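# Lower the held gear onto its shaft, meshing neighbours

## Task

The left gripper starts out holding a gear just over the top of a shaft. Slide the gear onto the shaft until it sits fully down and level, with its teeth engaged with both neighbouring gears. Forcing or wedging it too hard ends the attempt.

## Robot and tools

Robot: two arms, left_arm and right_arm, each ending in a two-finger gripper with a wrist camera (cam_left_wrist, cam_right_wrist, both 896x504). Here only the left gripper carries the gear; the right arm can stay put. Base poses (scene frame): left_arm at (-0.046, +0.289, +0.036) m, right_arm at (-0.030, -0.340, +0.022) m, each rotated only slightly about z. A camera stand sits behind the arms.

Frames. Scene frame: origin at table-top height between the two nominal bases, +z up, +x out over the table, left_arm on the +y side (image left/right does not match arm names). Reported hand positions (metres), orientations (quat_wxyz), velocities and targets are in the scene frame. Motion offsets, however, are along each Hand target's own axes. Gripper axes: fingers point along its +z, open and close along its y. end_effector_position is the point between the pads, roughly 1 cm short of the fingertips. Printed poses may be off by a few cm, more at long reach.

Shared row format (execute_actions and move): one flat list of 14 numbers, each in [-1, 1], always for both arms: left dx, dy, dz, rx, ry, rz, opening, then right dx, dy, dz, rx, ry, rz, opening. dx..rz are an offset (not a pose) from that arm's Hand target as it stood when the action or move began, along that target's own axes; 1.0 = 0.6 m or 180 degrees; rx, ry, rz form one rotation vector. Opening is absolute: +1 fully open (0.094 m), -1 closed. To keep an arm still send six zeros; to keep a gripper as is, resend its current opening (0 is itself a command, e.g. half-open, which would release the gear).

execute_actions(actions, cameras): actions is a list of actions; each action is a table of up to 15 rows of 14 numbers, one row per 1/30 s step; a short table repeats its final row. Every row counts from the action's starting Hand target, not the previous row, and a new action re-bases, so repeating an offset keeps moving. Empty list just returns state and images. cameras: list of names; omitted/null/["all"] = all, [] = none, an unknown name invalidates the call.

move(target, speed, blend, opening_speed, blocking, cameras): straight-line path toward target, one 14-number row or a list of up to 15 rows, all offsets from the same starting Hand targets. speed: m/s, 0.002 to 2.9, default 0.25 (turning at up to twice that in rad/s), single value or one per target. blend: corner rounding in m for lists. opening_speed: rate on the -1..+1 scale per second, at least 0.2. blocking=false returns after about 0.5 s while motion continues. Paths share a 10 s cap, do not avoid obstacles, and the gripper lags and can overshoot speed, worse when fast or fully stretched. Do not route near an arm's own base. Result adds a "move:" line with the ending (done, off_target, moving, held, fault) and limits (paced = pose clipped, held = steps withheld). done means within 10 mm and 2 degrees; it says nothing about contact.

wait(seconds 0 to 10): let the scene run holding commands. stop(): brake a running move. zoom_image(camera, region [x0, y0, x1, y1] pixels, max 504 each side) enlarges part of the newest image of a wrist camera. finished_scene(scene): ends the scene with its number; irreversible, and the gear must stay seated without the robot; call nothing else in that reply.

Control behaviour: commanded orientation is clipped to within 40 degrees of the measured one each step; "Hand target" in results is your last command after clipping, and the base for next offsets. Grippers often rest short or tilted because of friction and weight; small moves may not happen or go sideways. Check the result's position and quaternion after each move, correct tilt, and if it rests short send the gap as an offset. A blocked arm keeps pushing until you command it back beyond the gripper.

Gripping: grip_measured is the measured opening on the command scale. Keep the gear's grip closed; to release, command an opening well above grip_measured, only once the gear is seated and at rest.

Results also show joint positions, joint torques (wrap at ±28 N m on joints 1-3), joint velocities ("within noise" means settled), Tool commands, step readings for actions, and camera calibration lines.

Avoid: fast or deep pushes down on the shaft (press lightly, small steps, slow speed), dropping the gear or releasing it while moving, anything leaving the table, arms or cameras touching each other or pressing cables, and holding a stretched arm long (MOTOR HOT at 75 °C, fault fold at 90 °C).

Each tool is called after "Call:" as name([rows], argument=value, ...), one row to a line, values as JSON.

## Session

Call:
execute_actions(actions=[])

Call:
zoom_image(camera="cam_left_wrist", region=[200, 0, 704, 504])

Scene clock: 0.00 s.
left_arm: end_effector_position=(+0.2330, +0.1337, +0.1579) grip_measured=-0.641 end_effector_quat_wxyz=(+0.008, +0.861, +0.508, +0.008) | right_arm: end_effector_position=(+0.3508, -0.3500, +0.4239) grip_measured=+1.000 end_effector_quat_wxyz=(+0.707, +0.010, +0.707, -0.010)
Joint positions: left_arm=[-0.502 1.731 1.476 -1.294 -0.006 1.563 0.017] | right_arm=[0 1.047 1.047 0 0 0 0.094]
Joint velocities: within noise
Joint torques (N m): no reading
Heat: left arm: 33 °C; right arm: 42 °C.
Hand target: left_arm +0.2349, +0.1324, +0.1631; +0.016, +0.861, +0.508, +0.012 | right_arm +0.3488, -0.3499, +0.4326; +0.715, +0.009, +0.699, -0.010
Tool commands: left_gripper/opening=-1.0 right_gripper/opening=+1.0

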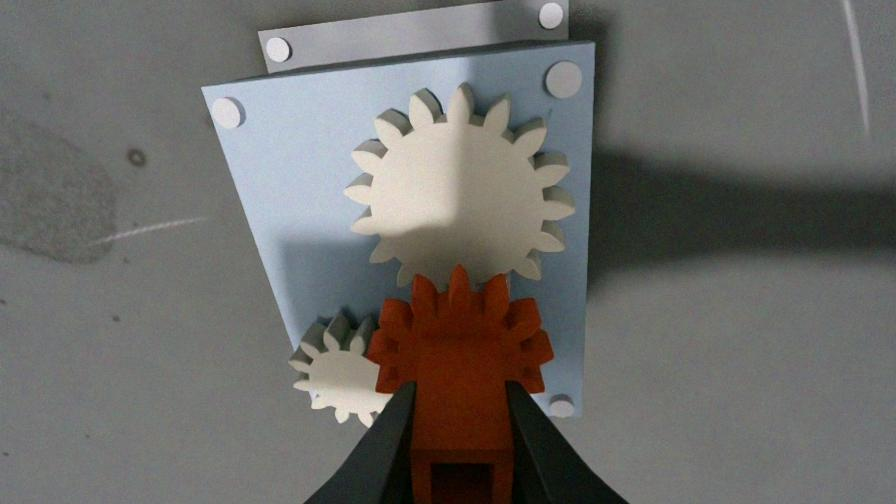

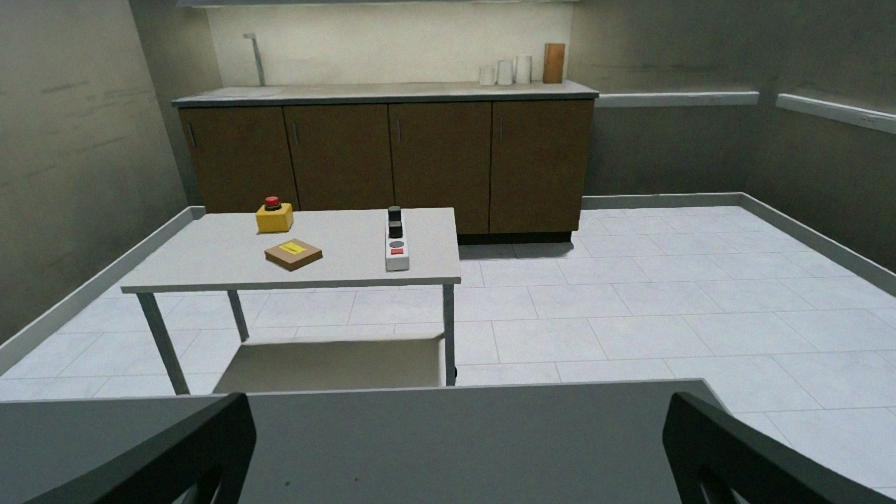

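Scaled by 1.000.

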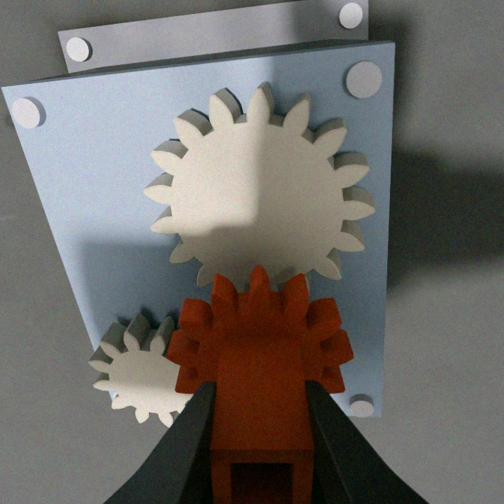

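Call:
move(target=[0,0,0,0,0,0,-0.9,0.530,0.615,-0.083,-0.667,-0.0753,0.135,1], speed=0.5)

Call:
zoom_image(camera="cam_right_wrist", region=[300, 100, 600, 300])

Scene clock: 10.50 s.
left_arm: end_effector_position=(+0.2330, +0.1337, +0.1579) grip_measured=-0.641 end_effector_quat_wxyz=(+0.008, +0.861, +0.508, +0.008) | right_arm: end_effector_position=(+0.3180, +0.0212, +0.1065) grip_measured=+1.000 end_effector_quat_wxyz=(-0.358, +0.554, -0.429, -0.618)
Joint positions: left_arm=[-0.502 1.731 1.476 -1.294 -0.006 1.563 0.017] | right_arm=[0.477 2.54 1.369 1.456 -1.505 0.419 0.094]
Joint velocities: within noise
Joint torques (N m): left_arm=[-0.29 -8.36 7.39 0.35 0.06 0.17] | right_arm=[0.18 -11.82 5.79 2.66 -0.07 0.04]
Heat: left arm: 34 °C; right arm: 42 °C.
Hand target: left_arm +0.2349, +0.1324, +0.1631; +0.016, +0.861, +0.508, +0.012 | right_arm +0.3158, +0.0202, +0.1135; -0.417, +0.488, -0.270, -0.718
Off the commanded pose: left_arm 0.006 m, 1 deg | right_arm 0.007 m, 24 deg.
joint sent to its limit (right arm) — joint 4 (wrist pitch), upper limit. The joint targets are off in orientation, not in position.
move: off_target (right_arm)
camera_calibration:
cam_right_wrist: T_world_to_cam=[[0.914463, 0.382371, -0.132475, -0.283196], [0.0382682, -0.407611, -0.912354, 0.134046], [-0.402856, 0.829244, -0.387378, 0.242585], [0, 0, 0, 1]] pos_world=[0.351569, -0.038238, 0.178753]

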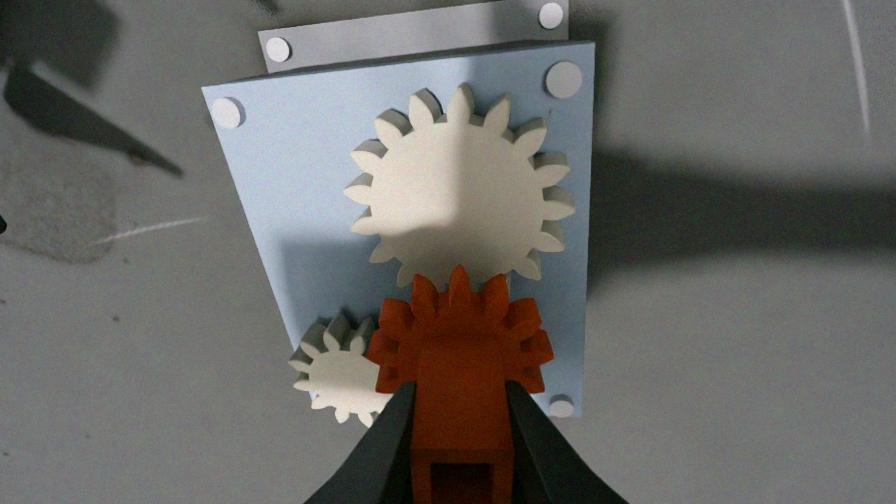

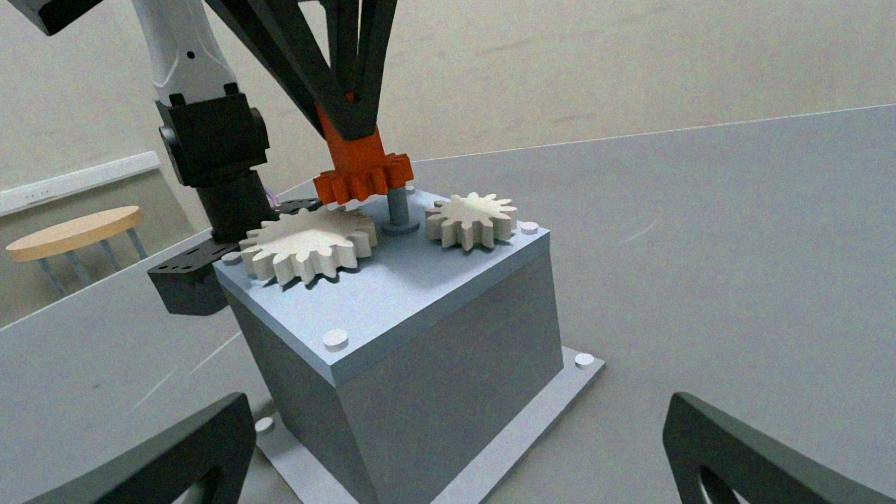

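Scaled by 1.680 from the camera's 896x504 image, which has a finer 1280x720 frame.

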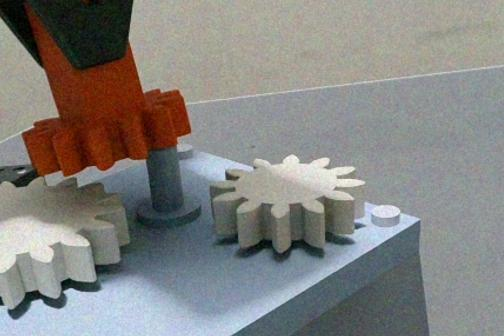

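Call:
move(target=[0,0,0,0,0,0,-0.9,-0.025,0.147,-0.03,0.165,0.0045,-0.0664,1], speed=0.4)

Call:
zoom_image(camera="cam_right_wrist", region=[300, 100, 600, 300])

Scene clock: 27.43 s.
left_arm: end_effector_position=(+0.2330, +0.1337, +0.1579) grip_measured=-0.641 end_effector_quat_wxyz=(+0.008, +0.861, +0.508, +0.008) | right_arm: end_effector_position=(+0.2446, -0.0423, +0.0883) grip_measured=+1.000 end_effector_quat_wxyz=(-0.439, +0.490, -0.529, -0.537)
Joint positions: left_arm=[-0.502 1.731 1.476 -1.294 -0.006 1.563 0.017] | right_arm=[0.436 2.205 0.638 1.456 -1.22 0.034 0.094]
Joint velocities: within noise
Joint torques (N m): left_arm=[-0.35 -8.34 7.43 0.37 0.08 0.18] | right_arm=[-0.43 -13.22 1.8 3.03 0 -0.2]
Heat: left arm: 35 °C; right arm: 45 °C.
Hand target: left_arm +0.2349, +0.1324, +0.1631; +0.016, +0.861, +0.508, +0.012 | right_arm +0.2510, -0.0438, +0.1190; -0.598, +0.395, -0.395, -0.575
Off the commanded pose: left_arm 0.006 m, 1 deg | right_arm 0.031 m, 26 deg.
joint sent to its limit (right arm) — joint 4 (wrist pitch), upper limit. The joint targets are off in orientation, not in position.
move: off_target (right_arm)
camera_calibration:
cam_right_wrist: T_world_to_cam=[[0.988744, 0.062008, -0.136164, -0.225617], [-0.0941509, -0.449438, -0.888336, 0.122855], [-0.116281, 0.891157, -0.438541, 0.195739], [0, 0, 0, 1]] pos_world=[0.257405, -0.105229, 0.164255]

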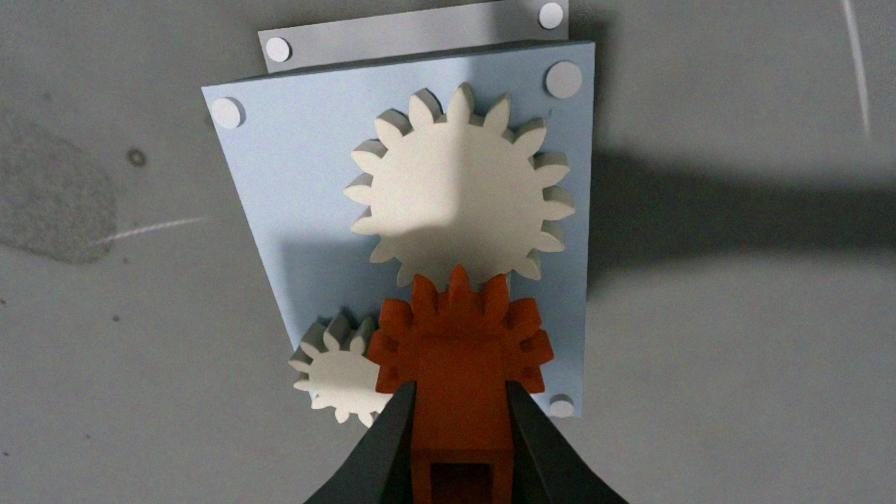

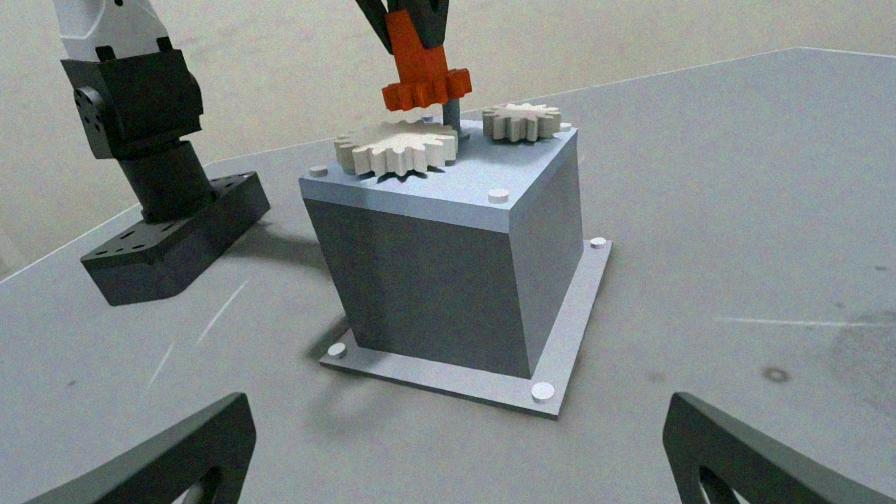

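Scaled by 1.680 from the camera's 896x504 image, which has a finer 1280x720 frame.

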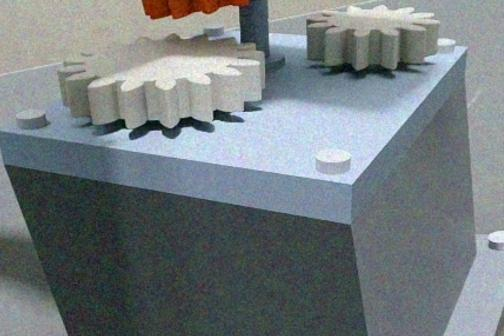

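Call:
zoom_image(camera="cam_right_wrist", region=[340, 40, 540, 173])

Call:
move(target=[0.06,0,-0.05,0,0,0,-0.9,0,0,0,0,0,0,1])

Call:
zoom_image(camera="cam_left_wrist", region=[250, 0, 650, 400])

Call:
zoom_image(camera="cam_right_wrist", region=[340, 40, 640, 240])

Scaled by 2.520 from the camera's 896x504 image, which has a finer 1280x720 frame.

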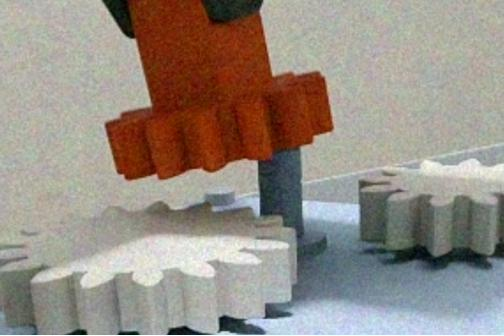

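Scene clock: 35.47 s.
left_arm: end_effector_position=(+0.2492, +0.1656, +0.1864) grip_measured=-0.641 end_effector_quat_wxyz=(+0.010, +0.858, +0.513, +0.011) | right_arm: end_effector_position=(+0.2448, -0.0423, +0.0887) grip_measured=+1.000 end_effector_quat_wxyz=(-0.441, +0.491, -0.527, -0.535)
Joint positions: left_arm=[-0.39 1.731 1.589 -1.4 -0.006 1.664 0.017] | right_arm=[0.436 2.204 0.638 1.456 -1.219 0.029 0.094]
Joint velocities: within noise
Joint torques (N m): left_arm=[-0.13 -7.47 8.96 0.2 0.12 0.3] | right_arm=[-0.44 -13.04 1.84 3.01 0.01 -0.16]
Heat: left arm: 36 °C; right arm: 47 °C.
Hand target: left_arm +0.2512, +0.1644, +0.1933; +0.016, +0.861, +0.508, +0.012 | right_arm +0.2510, -0.0438, +0.1190; -0.598, +0.395, -0.396, -0.575
Off the commanded pose: left_arm 0.007 m, 1 deg | right_arm 0.031 m, 26 deg.
joint sent to its limit (right arm) — joint 4 (wrist pitch), upper limit. The joint targets are off in orientation, not in position.
move: off_target (right_arm)
camera_calibration:
cam_left_wrist: T_world_to_cam=[[-0.865434, 0.499985, -0.0322302, 0.142879], [0.436197, 0.783545, 0.442481, -0.284201], [0.246488, 0.368879, -0.896199, 0.131323], [0, 0, 0, 1]] pos_world=[0.215251, 0.102805, 0.24805]
cam_right_wrist: T_world_to_cam=[[0.989586, 0.0615363, -0.130124, -0.226525], [-0.0890193, -0.448758, -0.889209, 0.122073], [-0.113113, 0.891532, -0.438607, 0.195113], [0, 0, 0, 1]] pos_world=[0.257102, -0.105229, 0.16465]

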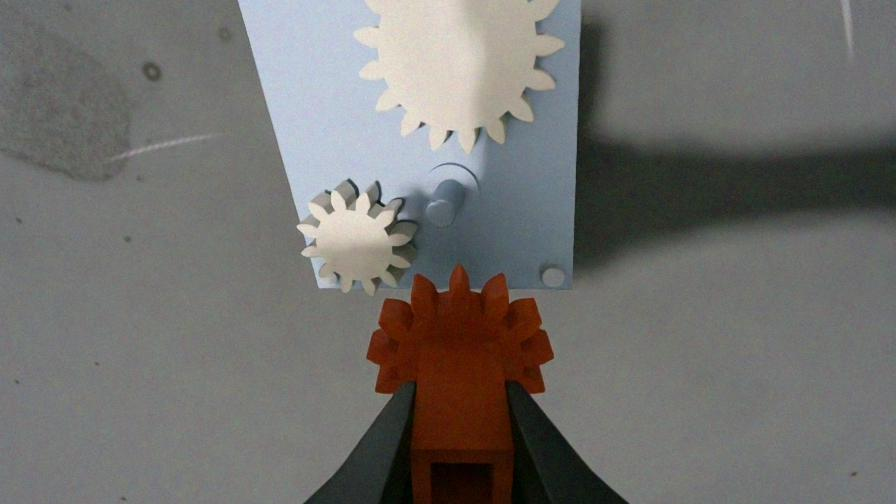

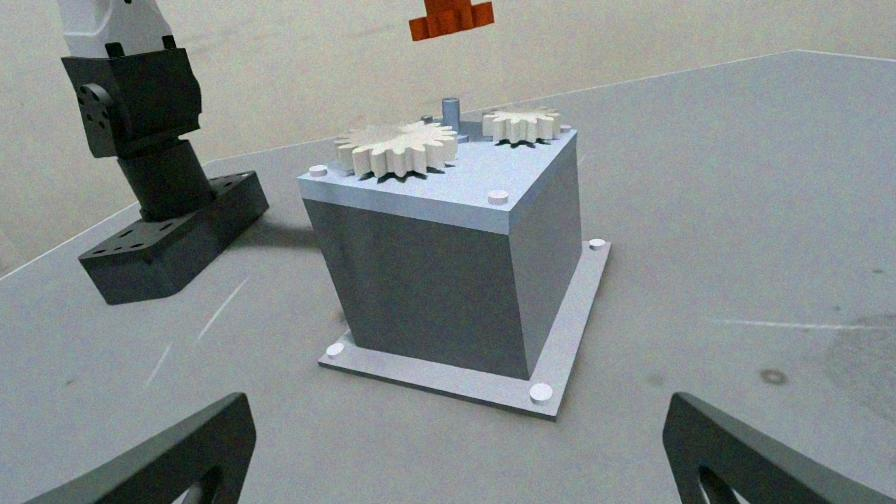

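Scaled by 1.260 from the camera's 896x504 image, which has a finer 1280x720 frame.

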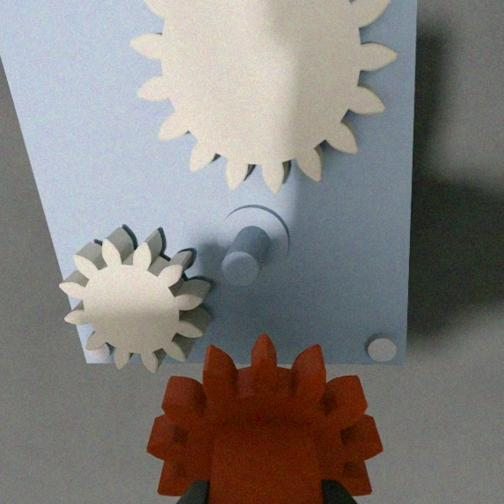

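Scaled by 1.680 from the camera's 896x504 image, which has a finer 1280x720 frame.

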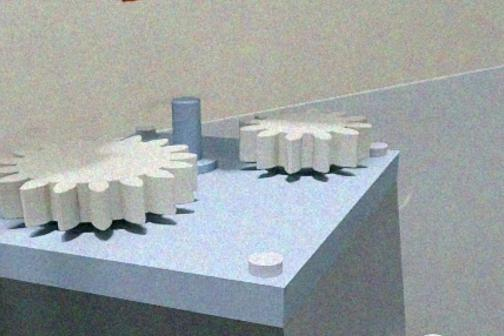

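Call:
zoom_image(camera="cam_right_wrist", region=[420, 80, 500, 160])

Call:
zoom_image(camera="cam_right_wrist", region=[400, 0, 500, 60])

Scaled by 6.300 from the camera's 896x504 image, which has a finer 1280x720 frame.

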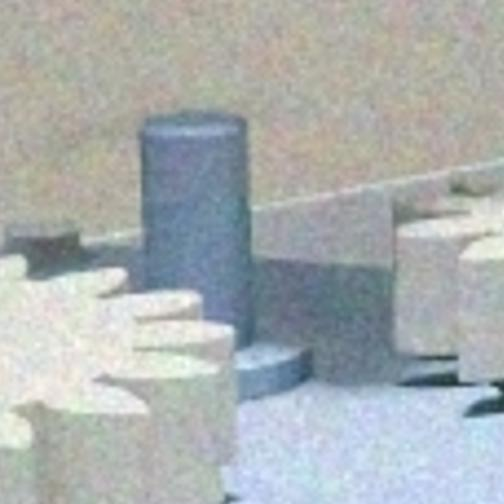

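Scaled by 5.040 from the camera's 896x504 image, which has a finer 1280x720 frame.

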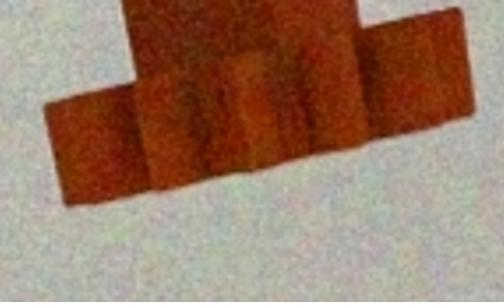

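Call:
move(target=[-0.0335,0.0123,0.0308,0.053,-0.007,0,-0.9,0.0515,-0.105,0.0973,-0.165,-0.0045,0.0664,1], speed=0.25)

Call:
zoom_image(camera="cam_right_wrist", region=[300, 90, 460, 250])

Scene clock: 189.37 s.
left_arm: end_effector_position=(+0.2483, +0.1476, +0.1712) grip_measured=-0.641 end_effector_quat_wxyz=(-0.054, +0.860, +0.505, -0.035) | right_arm: end_effector_position=(+0.3206, +0.0187, +0.1093) grip_measured=+1.000 end_effector_quat_wxyz=(-0.362, +0.554, -0.429, -0.615)
Joint positions: left_arm=[-0.44 1.907 1.742 -1.535 -0.003 1.629 0.017] | right_arm=[0.469 2.533 1.368 1.456 -1.505 0.417 0.094]
Joint velocities: within noise
Joint torques (N m): left_arm=[-0.7 -7.94 8.73 -0.16 0.23 0.1] | right_arm=[0.85 -11.18 5.86 2.66 -0.05 0.04]
Heat: left arm: 42 °C; right arm: 52 °C.
Hand target: left_arm +0.2487, +0.1430, +0.1750; -0.050, +0.859, +0.507, -0.039 | right_arm +0.3158, +0.0202, +0.1133; -0.417, +0.488, -0.270, -0.718
Off the commanded pose: left_arm 0.006 m, 1 deg | right_arm 0.006 m, 24 deg.
joint sent to its limit (right arm) — joint 4 (wrist pitch), upper limit. The joint targets are off in orientation, not in position.
move: off_target (right_arm)
camera_calibration:
cam_left_wrist: T_world_to_cam=[[-0.851062, 0.510259, 0.12381, 0.118748], [0.5104, 0.748624, 0.423147, -0.272906], [0.123228, 0.423317, -0.897562, 0.147384], [0, 0, 0, 1]] pos_world=[0.222191, 0.0813219, 0.233063]
cam_right_wrist: T_world_to_cam=[[0.918123, 0.376095, -0.124913, -0.286155], [0.0416179, -0.404962, -0.913386, 0.134422], [-0.394105, 0.833402, -0.387457, 0.243928], [0, 0, 0, 1]] pos_world=[0.353264, -0.0412334, 0.181546]

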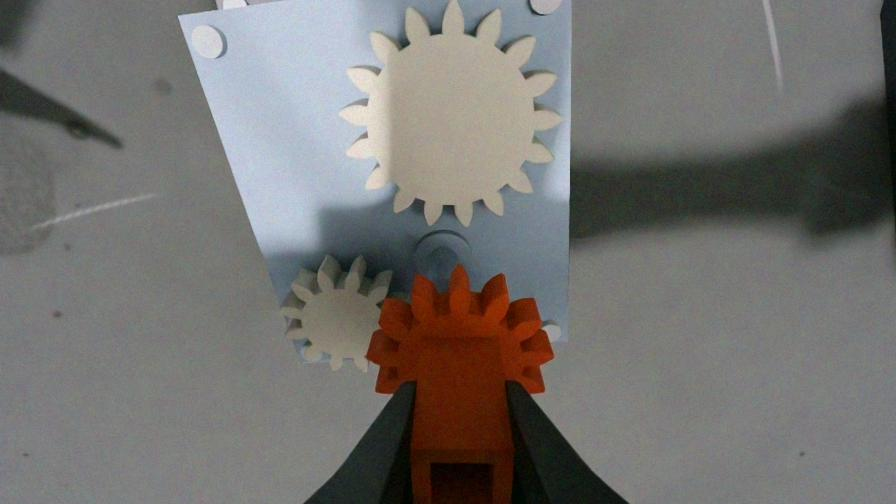

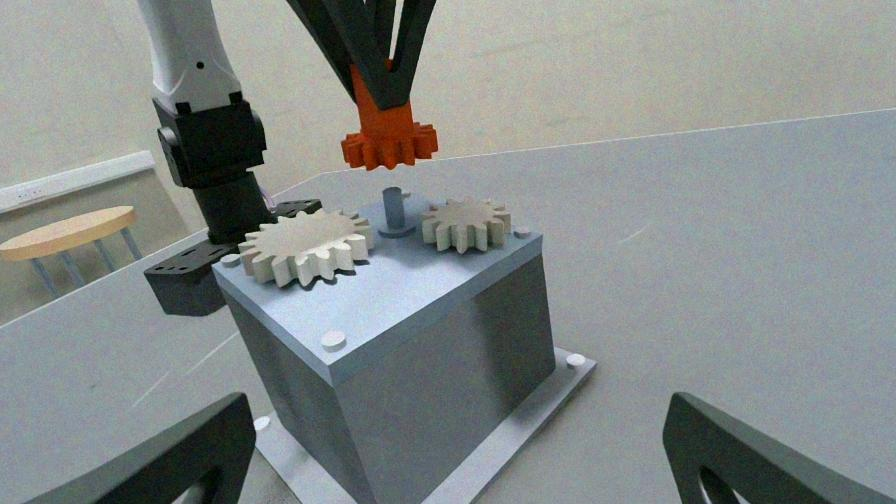

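Scaled by 3.150 from the camera's 896x504 image, which has a finer 1280x720 frame.

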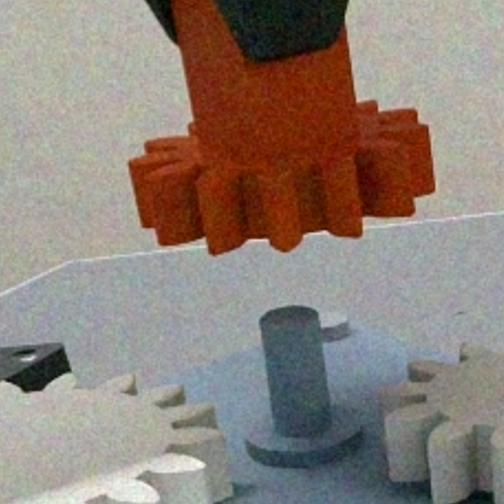

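Call:
move(target=[0,0,0,0,0,0,-0.9,-0.025,0.147,-0.03,0.165,0.0045,-0.0664,1], speed=0.4, cameras=["cam_right_wrist"])

Call:
zoom_image(camera="cam_right_wrist", region=[380, 20, 520, 160])

Scene clock: 207.63 s.
left_arm: end_effector_position=(+0.2480, +0.1477, +0.1713) grip_measured=-0.641 end_effector_quat_wxyz=(-0.055, +0.860, +0.505, -0.035) | right_arm: end_effector_position=(+0.2447, -0.0425, +0.0879) grip_measured=+1.000 end_effector_quat_wxyz=(-0.439, +0.489, -0.529, -0.537)
Joint positions: left_arm=[-0.44 1.907 1.742 -1.536 -0.003 1.629 0.017] | right_arm=[0.435 2.207 0.639 1.456 -1.221 0.033 0.094]
Joint velocities: within noise
Joint torques (N m): left_arm=[-0.72 -7.92 8.69 -0.18 0.22 0.1] | right_arm=[-0.36 -13.33 1.94 3.02 0.06 -0.19]
Heat: left arm: 42 °C; right arm: 51 °C.
Hand target: left_arm +0.2486, +0.1430, +0.1750; -0.050, +0.859, +0.507, -0.040 | right_arm +0.2510, -0.0439, +0.1186; -0.598, +0.395, -0.396, -0.575
Off the commanded pose: left_arm 0.006 m, 1 deg | right_arm 0.031 m, 26 deg.
joint sent to its limit (right arm) — joint 4 (wrist pitch), upper limit. The joint targets are off in orientation, not in position.
move: off_target (right_arm)
camera_calibration:
cam_right_wrist: T_world_to_cam=[[0.98865, 0.0619653, -0.136862, -0.225723], [-0.0947554, -0.449749, -0.888115, 0.122516], [-0.116586, 0.891003, -0.438773, 0.195866], [0, 0, 0, 1]] pos_world=[0.257605, -0.105429, 0.163856]
Images, in order (width x height): cam_right_wrist 896x504.

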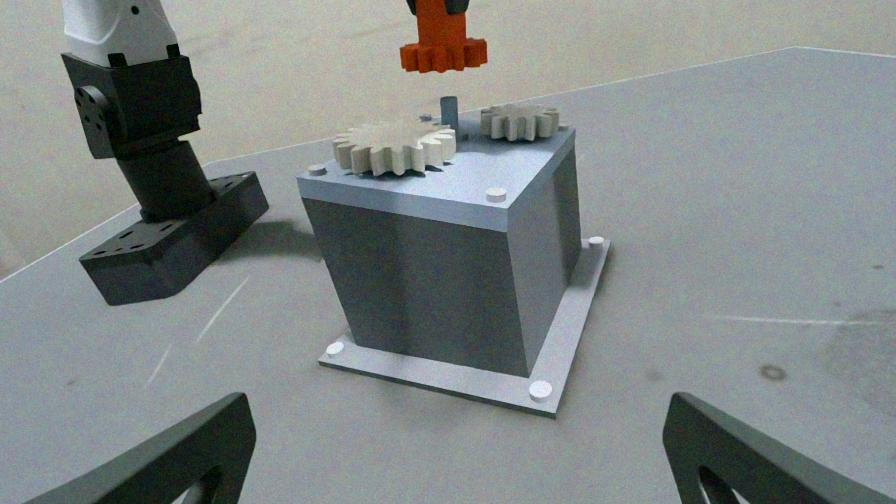

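Scaled by 3.600 from the camera's 896x504 image, which has a finer 1280x720 frame.

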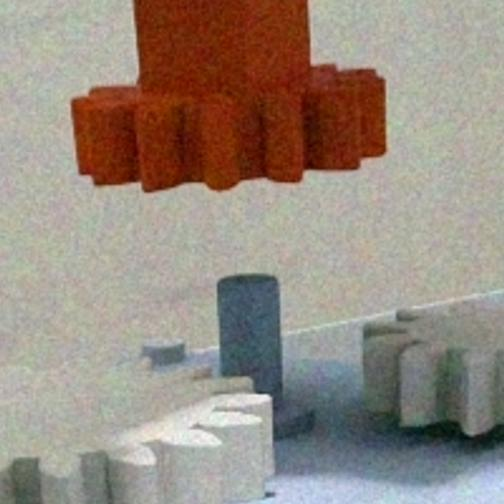

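Call:
execute_actions(actions=[], cameras=["cam_left_wrist"])

Call:
zoom_image(camera="cam_left_wrist", region=[370, 200, 530, 360])

Scene clock: 231.07 s.
left_arm: end_effector_position=(+0.2480, +0.1477, +0.1713) grip_measured=-0.641 end_effector_quat_wxyz=(-0.055, +0.860, +0.505, -0.035) | right_arm: end_effector_position=(+0.2449, -0.0425, +0.0879) grip_measured=+1.000 end_effector_quat_wxyz=(-0.440, +0.489, -0.529, -0.536)
Joint positions: left_arm=[-0.44 1.907 1.742 -1.536 -0.003 1.629 0.017] | right_arm=[0.435 2.207 0.639 1.456 -1.22 0.032 0.094]
Joint velocities: within noise
Joint torques (N m): left_arm=[-0.69 -7.97 8.77 -0.17 0.21 0.11] | right_arm=[-0.35 -13.24 1.87 3.04 0 -0.19]
Heat: left arm: 42 °C; right arm: 54 °C.
Hand target: left_arm +0.2487, +0.1430, +0.1750; -0.050, +0.859, +0.507, -0.039 | right_arm +0.2510, -0.0439, +0.1186; -0.598, +0.395, -0.396, -0.575
Tool commands: left_gripper/opening=-0.9 right_gripper/opening=+1.0
Off the commanded pose: left_arm 0.006 m, 1 deg | right_arm 0.031 m, 26 deg.
camera_calibration:
cam_left_wrist: T_world_to_cam=[[-0.850909, 0.510244, 0.124921, 0.118222], [0.510871, 0.748401, 0.422974, -0.272967], [0.122329, 0.423731, -0.89749, 0.147604], [0, 0, 0, 1]] pos_world=[0.221991, 0.0814221, 0.233163]
Images, in order (width x height): cam_left_wrist 896x504.

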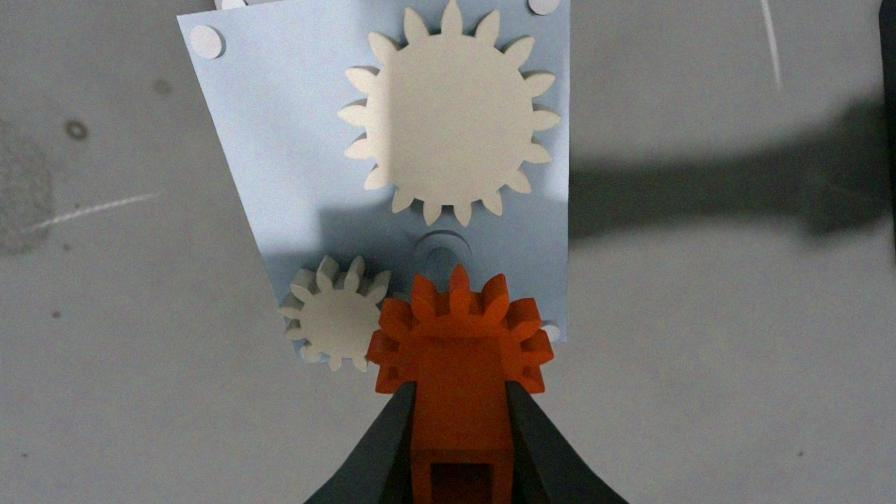

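Scaled by 3.150 from the camera's 896x504 image, which has a finer 1280x720 frame.

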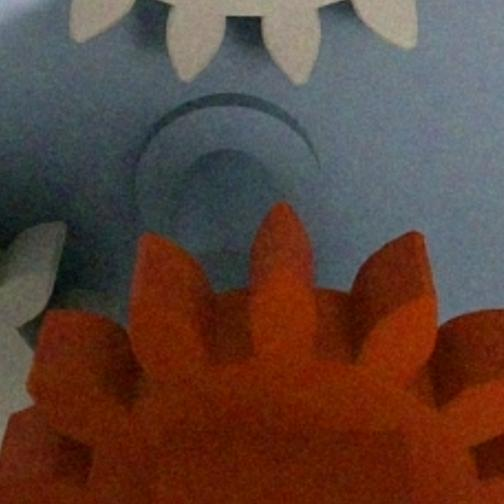

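Call:
move(target=[-0.0098,0.0082,0.0133,0,0,0,-0.9,0.0515,-0.105,0.0973,-0.165,-0.0045,0.0664,1], speed=0.25)

Call:
zoom_image(camera="cam_right_wrist", region=[300, 90, 460, 250])

Call:
zoom_image(camera="cam_left_wrist", region=[370, 200, 530, 360])

Scene clock: 257.23 s.
left_arm: end_effector_position=(+0.2458, +0.1424, +0.1677) grip_measured=-0.641 end_effector_quat_wxyz=(-0.060, +0.860, +0.506, -0.038) | right_arm: end_effector_position=(+0.3207, +0.0186, +0.1090) grip_measured=+1.000 end_effector_quat_wxyz=(-0.362, +0.554, -0.429, -0.615)
Joint positions: left_arm=[-0.457 1.919 1.742 -1.536 -0.001 1.612 0.017] | right_arm=[0.469 2.534 1.369 1.456 -1.505 0.417 0.094]
Joint velocities: within noise
Joint torques (N m): left_arm=[-0.7 -7.98 7.17 0.11 0.2 0.11] | right_arm=[0.81 -11.18 5.83 2.66 -0.09 0.07]
Heat: left arm: 42 °C; right arm: 55 °C.
Hand target: left_arm +0.2492, +0.1359, +0.1666; -0.050, +0.859, +0.507, -0.039 | right_arm +0.3159, +0.0201, +0.1130; -0.417, +0.488, -0.270, -0.718
Off the commanded pose: left_arm 0.007 m, 1 deg | right_arm 0.006 m, 24 deg.
joint sent to its limit (right arm) — joint 4 (wrist pitch), upper limit. The joint targets are off in orientation, not in position.
move: off_target (right_arm)
camera_calibration:
cam_left_wrist: T_world_to_cam=[[-0.850096, 0.508808, 0.135832, 0.117588], [0.514339, 0.746771, 0.42165, -0.26677], [0.113103, 0.428307, -0.896527, 0.148401], [0, 0, 0, 1]] pos_world=[0.220387, 0.0758247, 0.229557]
cam_right_wrist: T_world_to_cam=[[0.918147, 0.376057, -0.12485, -0.286268], [0.0417095, -0.40506, -0.913338, 0.134058], [-0.394039, 0.833371, -0.38759, 0.243934], [0, 0, 0, 1]] pos_world=[0.353364, -0.0413333, 0.181246]

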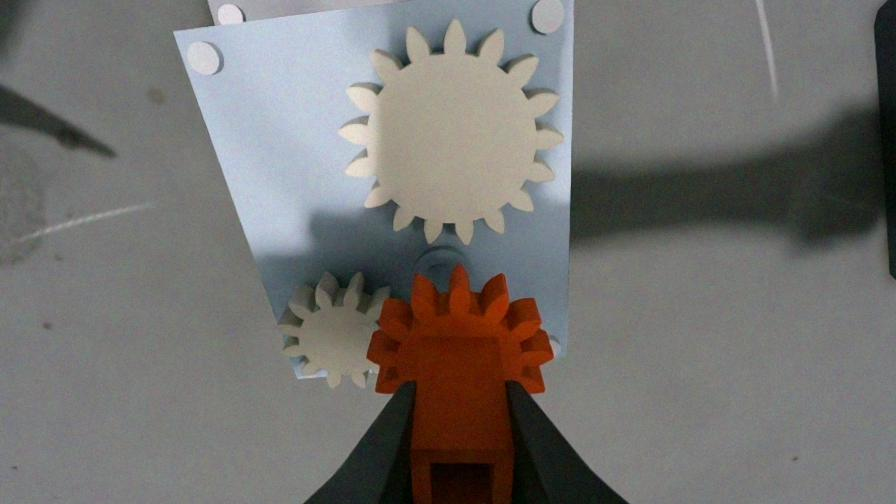

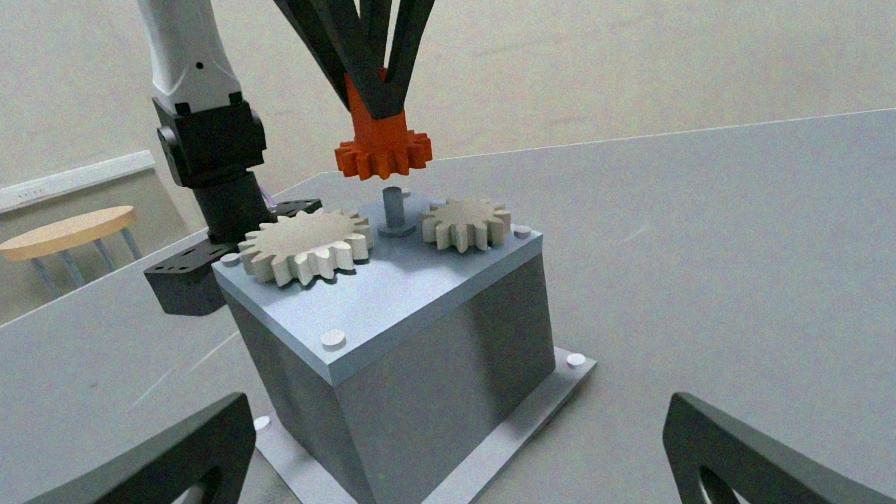

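Scaled by 3.150 from the camera's 896x504 image, which has a finer 1280x720 frame.

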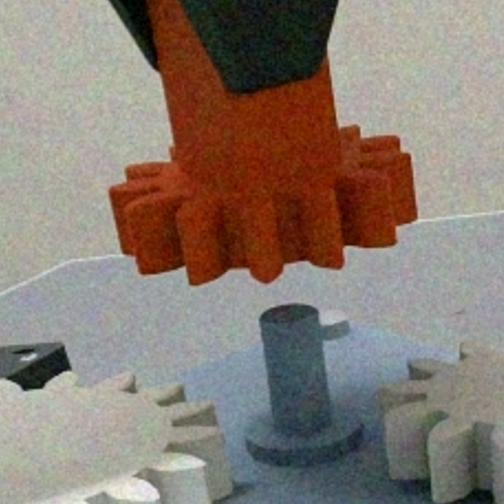

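Scaled by 3.150 from the camera's 896x504 image, which has a finer 1280x720 frame.

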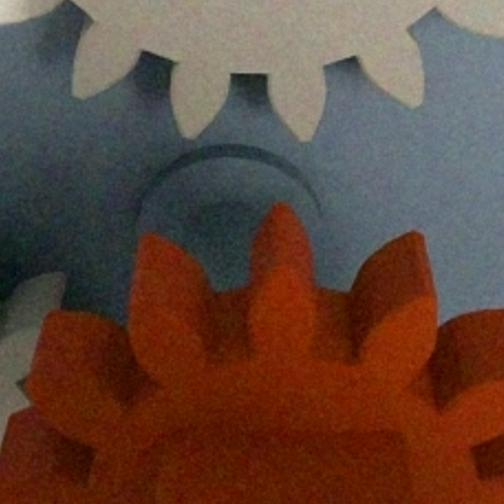

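Call:
move(target=[-0.006,0.0099,0.002,0,0,0,-0.9,-0.025,0.147,-0.03,0.165,0.0045,-0.0664,1], speed=0.3)

Call:
zoom_image(camera="cam_right_wrist", region=[380, 20, 520, 160])

Call:
zoom_image(camera="cam_left_wrist", region=[370, 200, 530, 360])

Scene clock: 294.50 s.
left_arm: end_effector_position=(+0.2461, +0.1380, +0.1627) grip_measured=-0.641 end_effector_quat_wxyz=(-0.065, +0.860, +0.505, -0.042) | right_arm: end_effector_position=(+0.2445, -0.0423, +0.0875) grip_measured=+1.000 end_effector_quat_wxyz=(-0.439, +0.490, -0.528, -0.537)
Joint positions: left_arm=[-0.467 1.941 1.75 -1.536 0.001 1.602 0.017] | right_arm=[0.436 2.208 0.639 1.456 -1.222 0.032 0.094]
Joint velocities: within noise
Joint torques (N m): left_arm=[-0.76 -8.14 8.59 0.07 0.22 0.1] | right_arm=[-0.39 -13.26 1.87 3.01 0.03 -0.15]
Heat: left arm: 40 °C; right arm: 51 °C.
Hand target: left_arm +0.2524, +0.1298, +0.1646; -0.050, +0.859, +0.507, -0.040 | right_arm +0.2510, -0.0439, +0.1182; -0.598, +0.395, -0.396, -0.575
Off the commanded pose: left_arm 0.011 m, 2 deg | right_arm 0.032 m, 27 deg.
joint sent to its limit (right arm) — joint 4 (wrist pitch), upper limit. The joint targets are off in orientation, not in position.
move: off_target (left_arm, right_arm)
camera_calibration:
cam_left_wrist: T_world_to_cam=[[-0.848144, 0.508151, 0.149779, 0.118068], [0.519856, 0.743897, 0.419961, -0.262142], [0.101984, 0.434051, -0.895097, 0.147408], [0, 0, 0, 1]] pos_world=[0.221381, 0.0710274, 0.22435]
cam_right_wrist: T_world_to_cam=[[0.98855, 0.0634874, -0.136888, -0.225507], [-0.0940596, -0.450097, -0.888012, 0.122053], [-0.11799, 0.89072, -0.438972, 0.195777], [0, 0, 0, 1]] pos_world=[0.257505, -0.10513, 0.163456]

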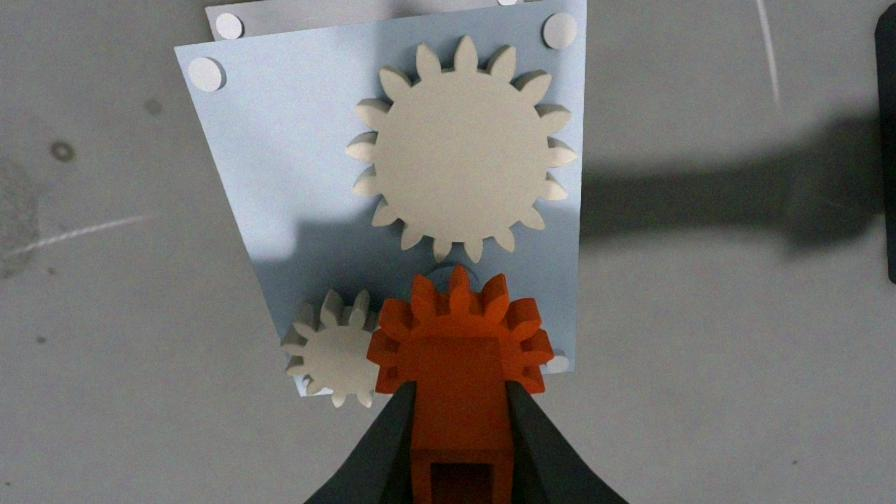

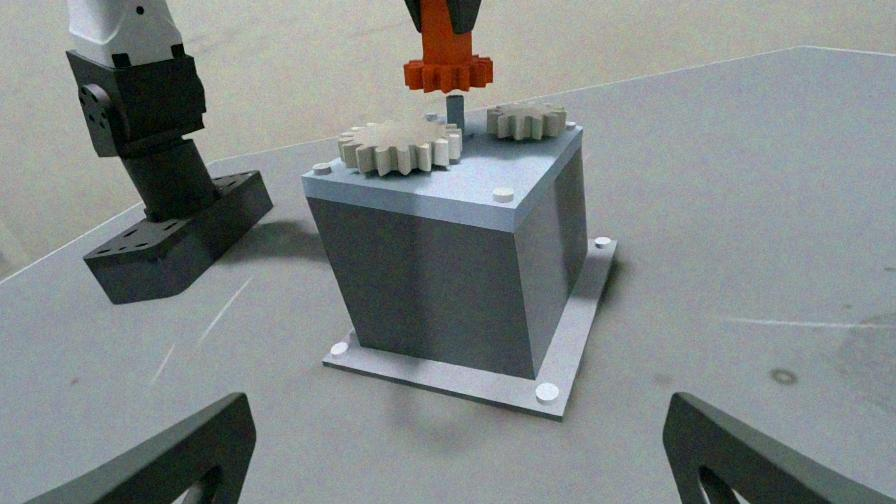

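Scaled by 3.600 from the camera's 896x504 image, which has a finer 1280x720 frame.

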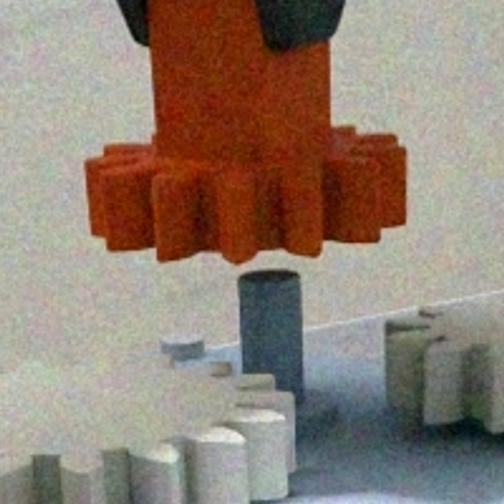

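Scaled by 3.150 from the camera's 896x504 image, which has a finer 1280x720 frame.

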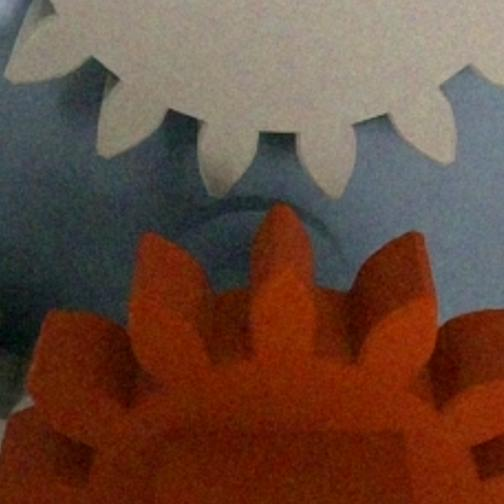

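Call:
move(target=[-0.0026,0.0091,-0.004,0,0,0,-0.9,0.0515,-0.105,0.0973,-0.165,-0.0045,0.0664,1], speed=0.3)

Call:
zoom_image(camera="cam_right_wrist", region=[300, 90, 460, 250])

Call:
zoom_image(camera="cam_left_wrist", region=[370, 200, 530, 360])

Scene clock: 313.43 s.
left_arm: end_effector_position=(+0.2540, +0.1321, +0.1637) grip_measured=-0.641 end_effector_quat_wxyz=(-0.059, +0.860, +0.505, -0.037) | right_arm: end_effector_position=(+0.3208, +0.0186, +0.1085) grip_measured=+1.000 end_effector_quat_wxyz=(-0.362, +0.554, -0.429, -0.615)
Joint positions: left_arm=[-0.472 1.966 1.791 -1.536 0.001 1.597 0.017] | right_arm=[0.469 2.536 1.37 1.456 -1.506 0.417 0.094]
Joint velocities: within noise
Joint torques (N m): left_arm=[-0.85 -8.35 8.62 -0.07 0.24 0.11] | right_arm=[0.87 -11.17 5.76 2.65 -0.08 0.05]
Heat: left arm: 40 °C; right arm: 51 °C.
Hand target: left_arm +0.2567, +0.1258, +0.1663; -0.050, +0.859, +0.507, -0.040 | right_arm +0.3159, +0.0201, +0.1126; -0.417, +0.488, -0.270, -0.718
Off the commanded pose: left_arm 0.007 m, 1 deg | right_arm 0.007 m, 24 deg.
joint sent to its limit (right arm) — joint 4 (wrist pitch), upper limit. The joint targets are off in orientation, not in position.
move: off_target (right_arm)
camera_calibration:
cam_left_wrist: T_world_to_cam=[[-0.850183, 0.50916, 0.133962, 0.130691], [0.513818, 0.746929, 0.422005, -0.261487], [0.114808, 0.427613, -0.896642, 0.147904], [0, 0, 0, 1]] pos_world=[0.228487, 0.0655242, 0.225458]
cam_right_wrist: T_world_to_cam=[[0.918012, 0.376388, -0.124843, -0.286349], [0.0419415, -0.405213, -0.91326, 0.133586], [-0.394328, 0.833148, -0.387776, 0.243945], [0, 0, 0, 1]] pos_world=[0.353464, -0.0413335, 0.180846]

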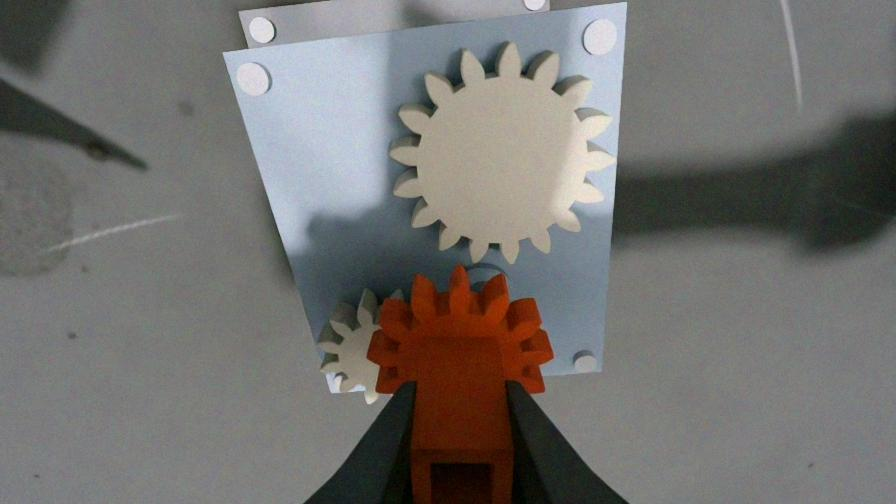

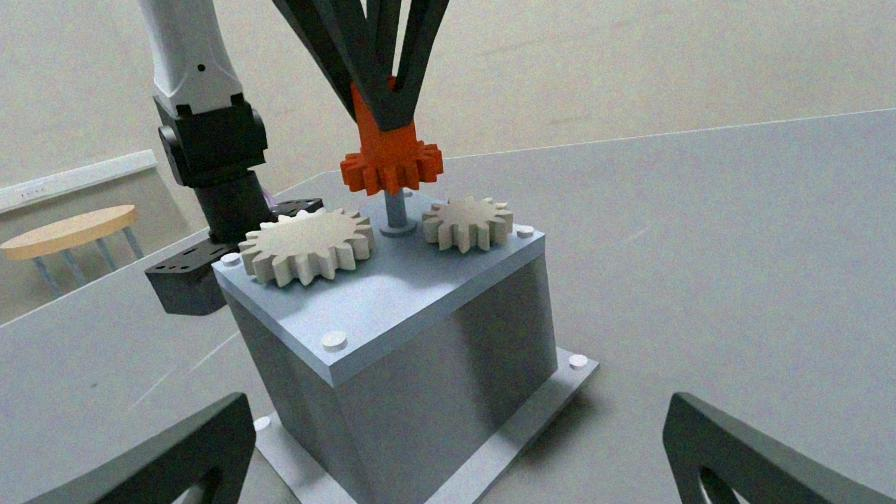

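Scaled by 3.150 from the camera's 896x504 image, which has a finer 1280x720 frame.

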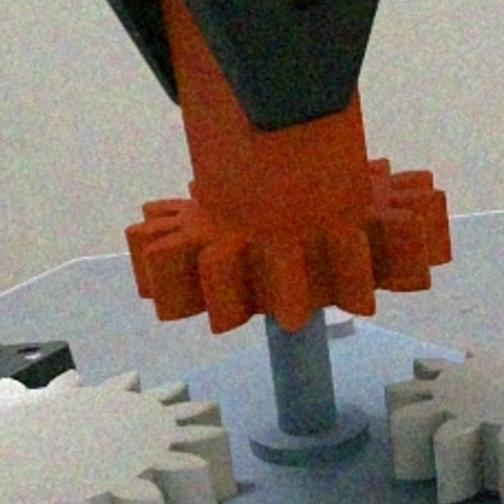

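Scaled by 3.150 from the camera's 896x504 image, which has a finer 1280x720 frame.

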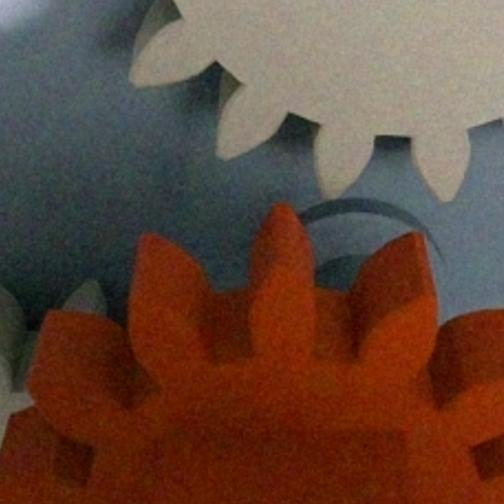

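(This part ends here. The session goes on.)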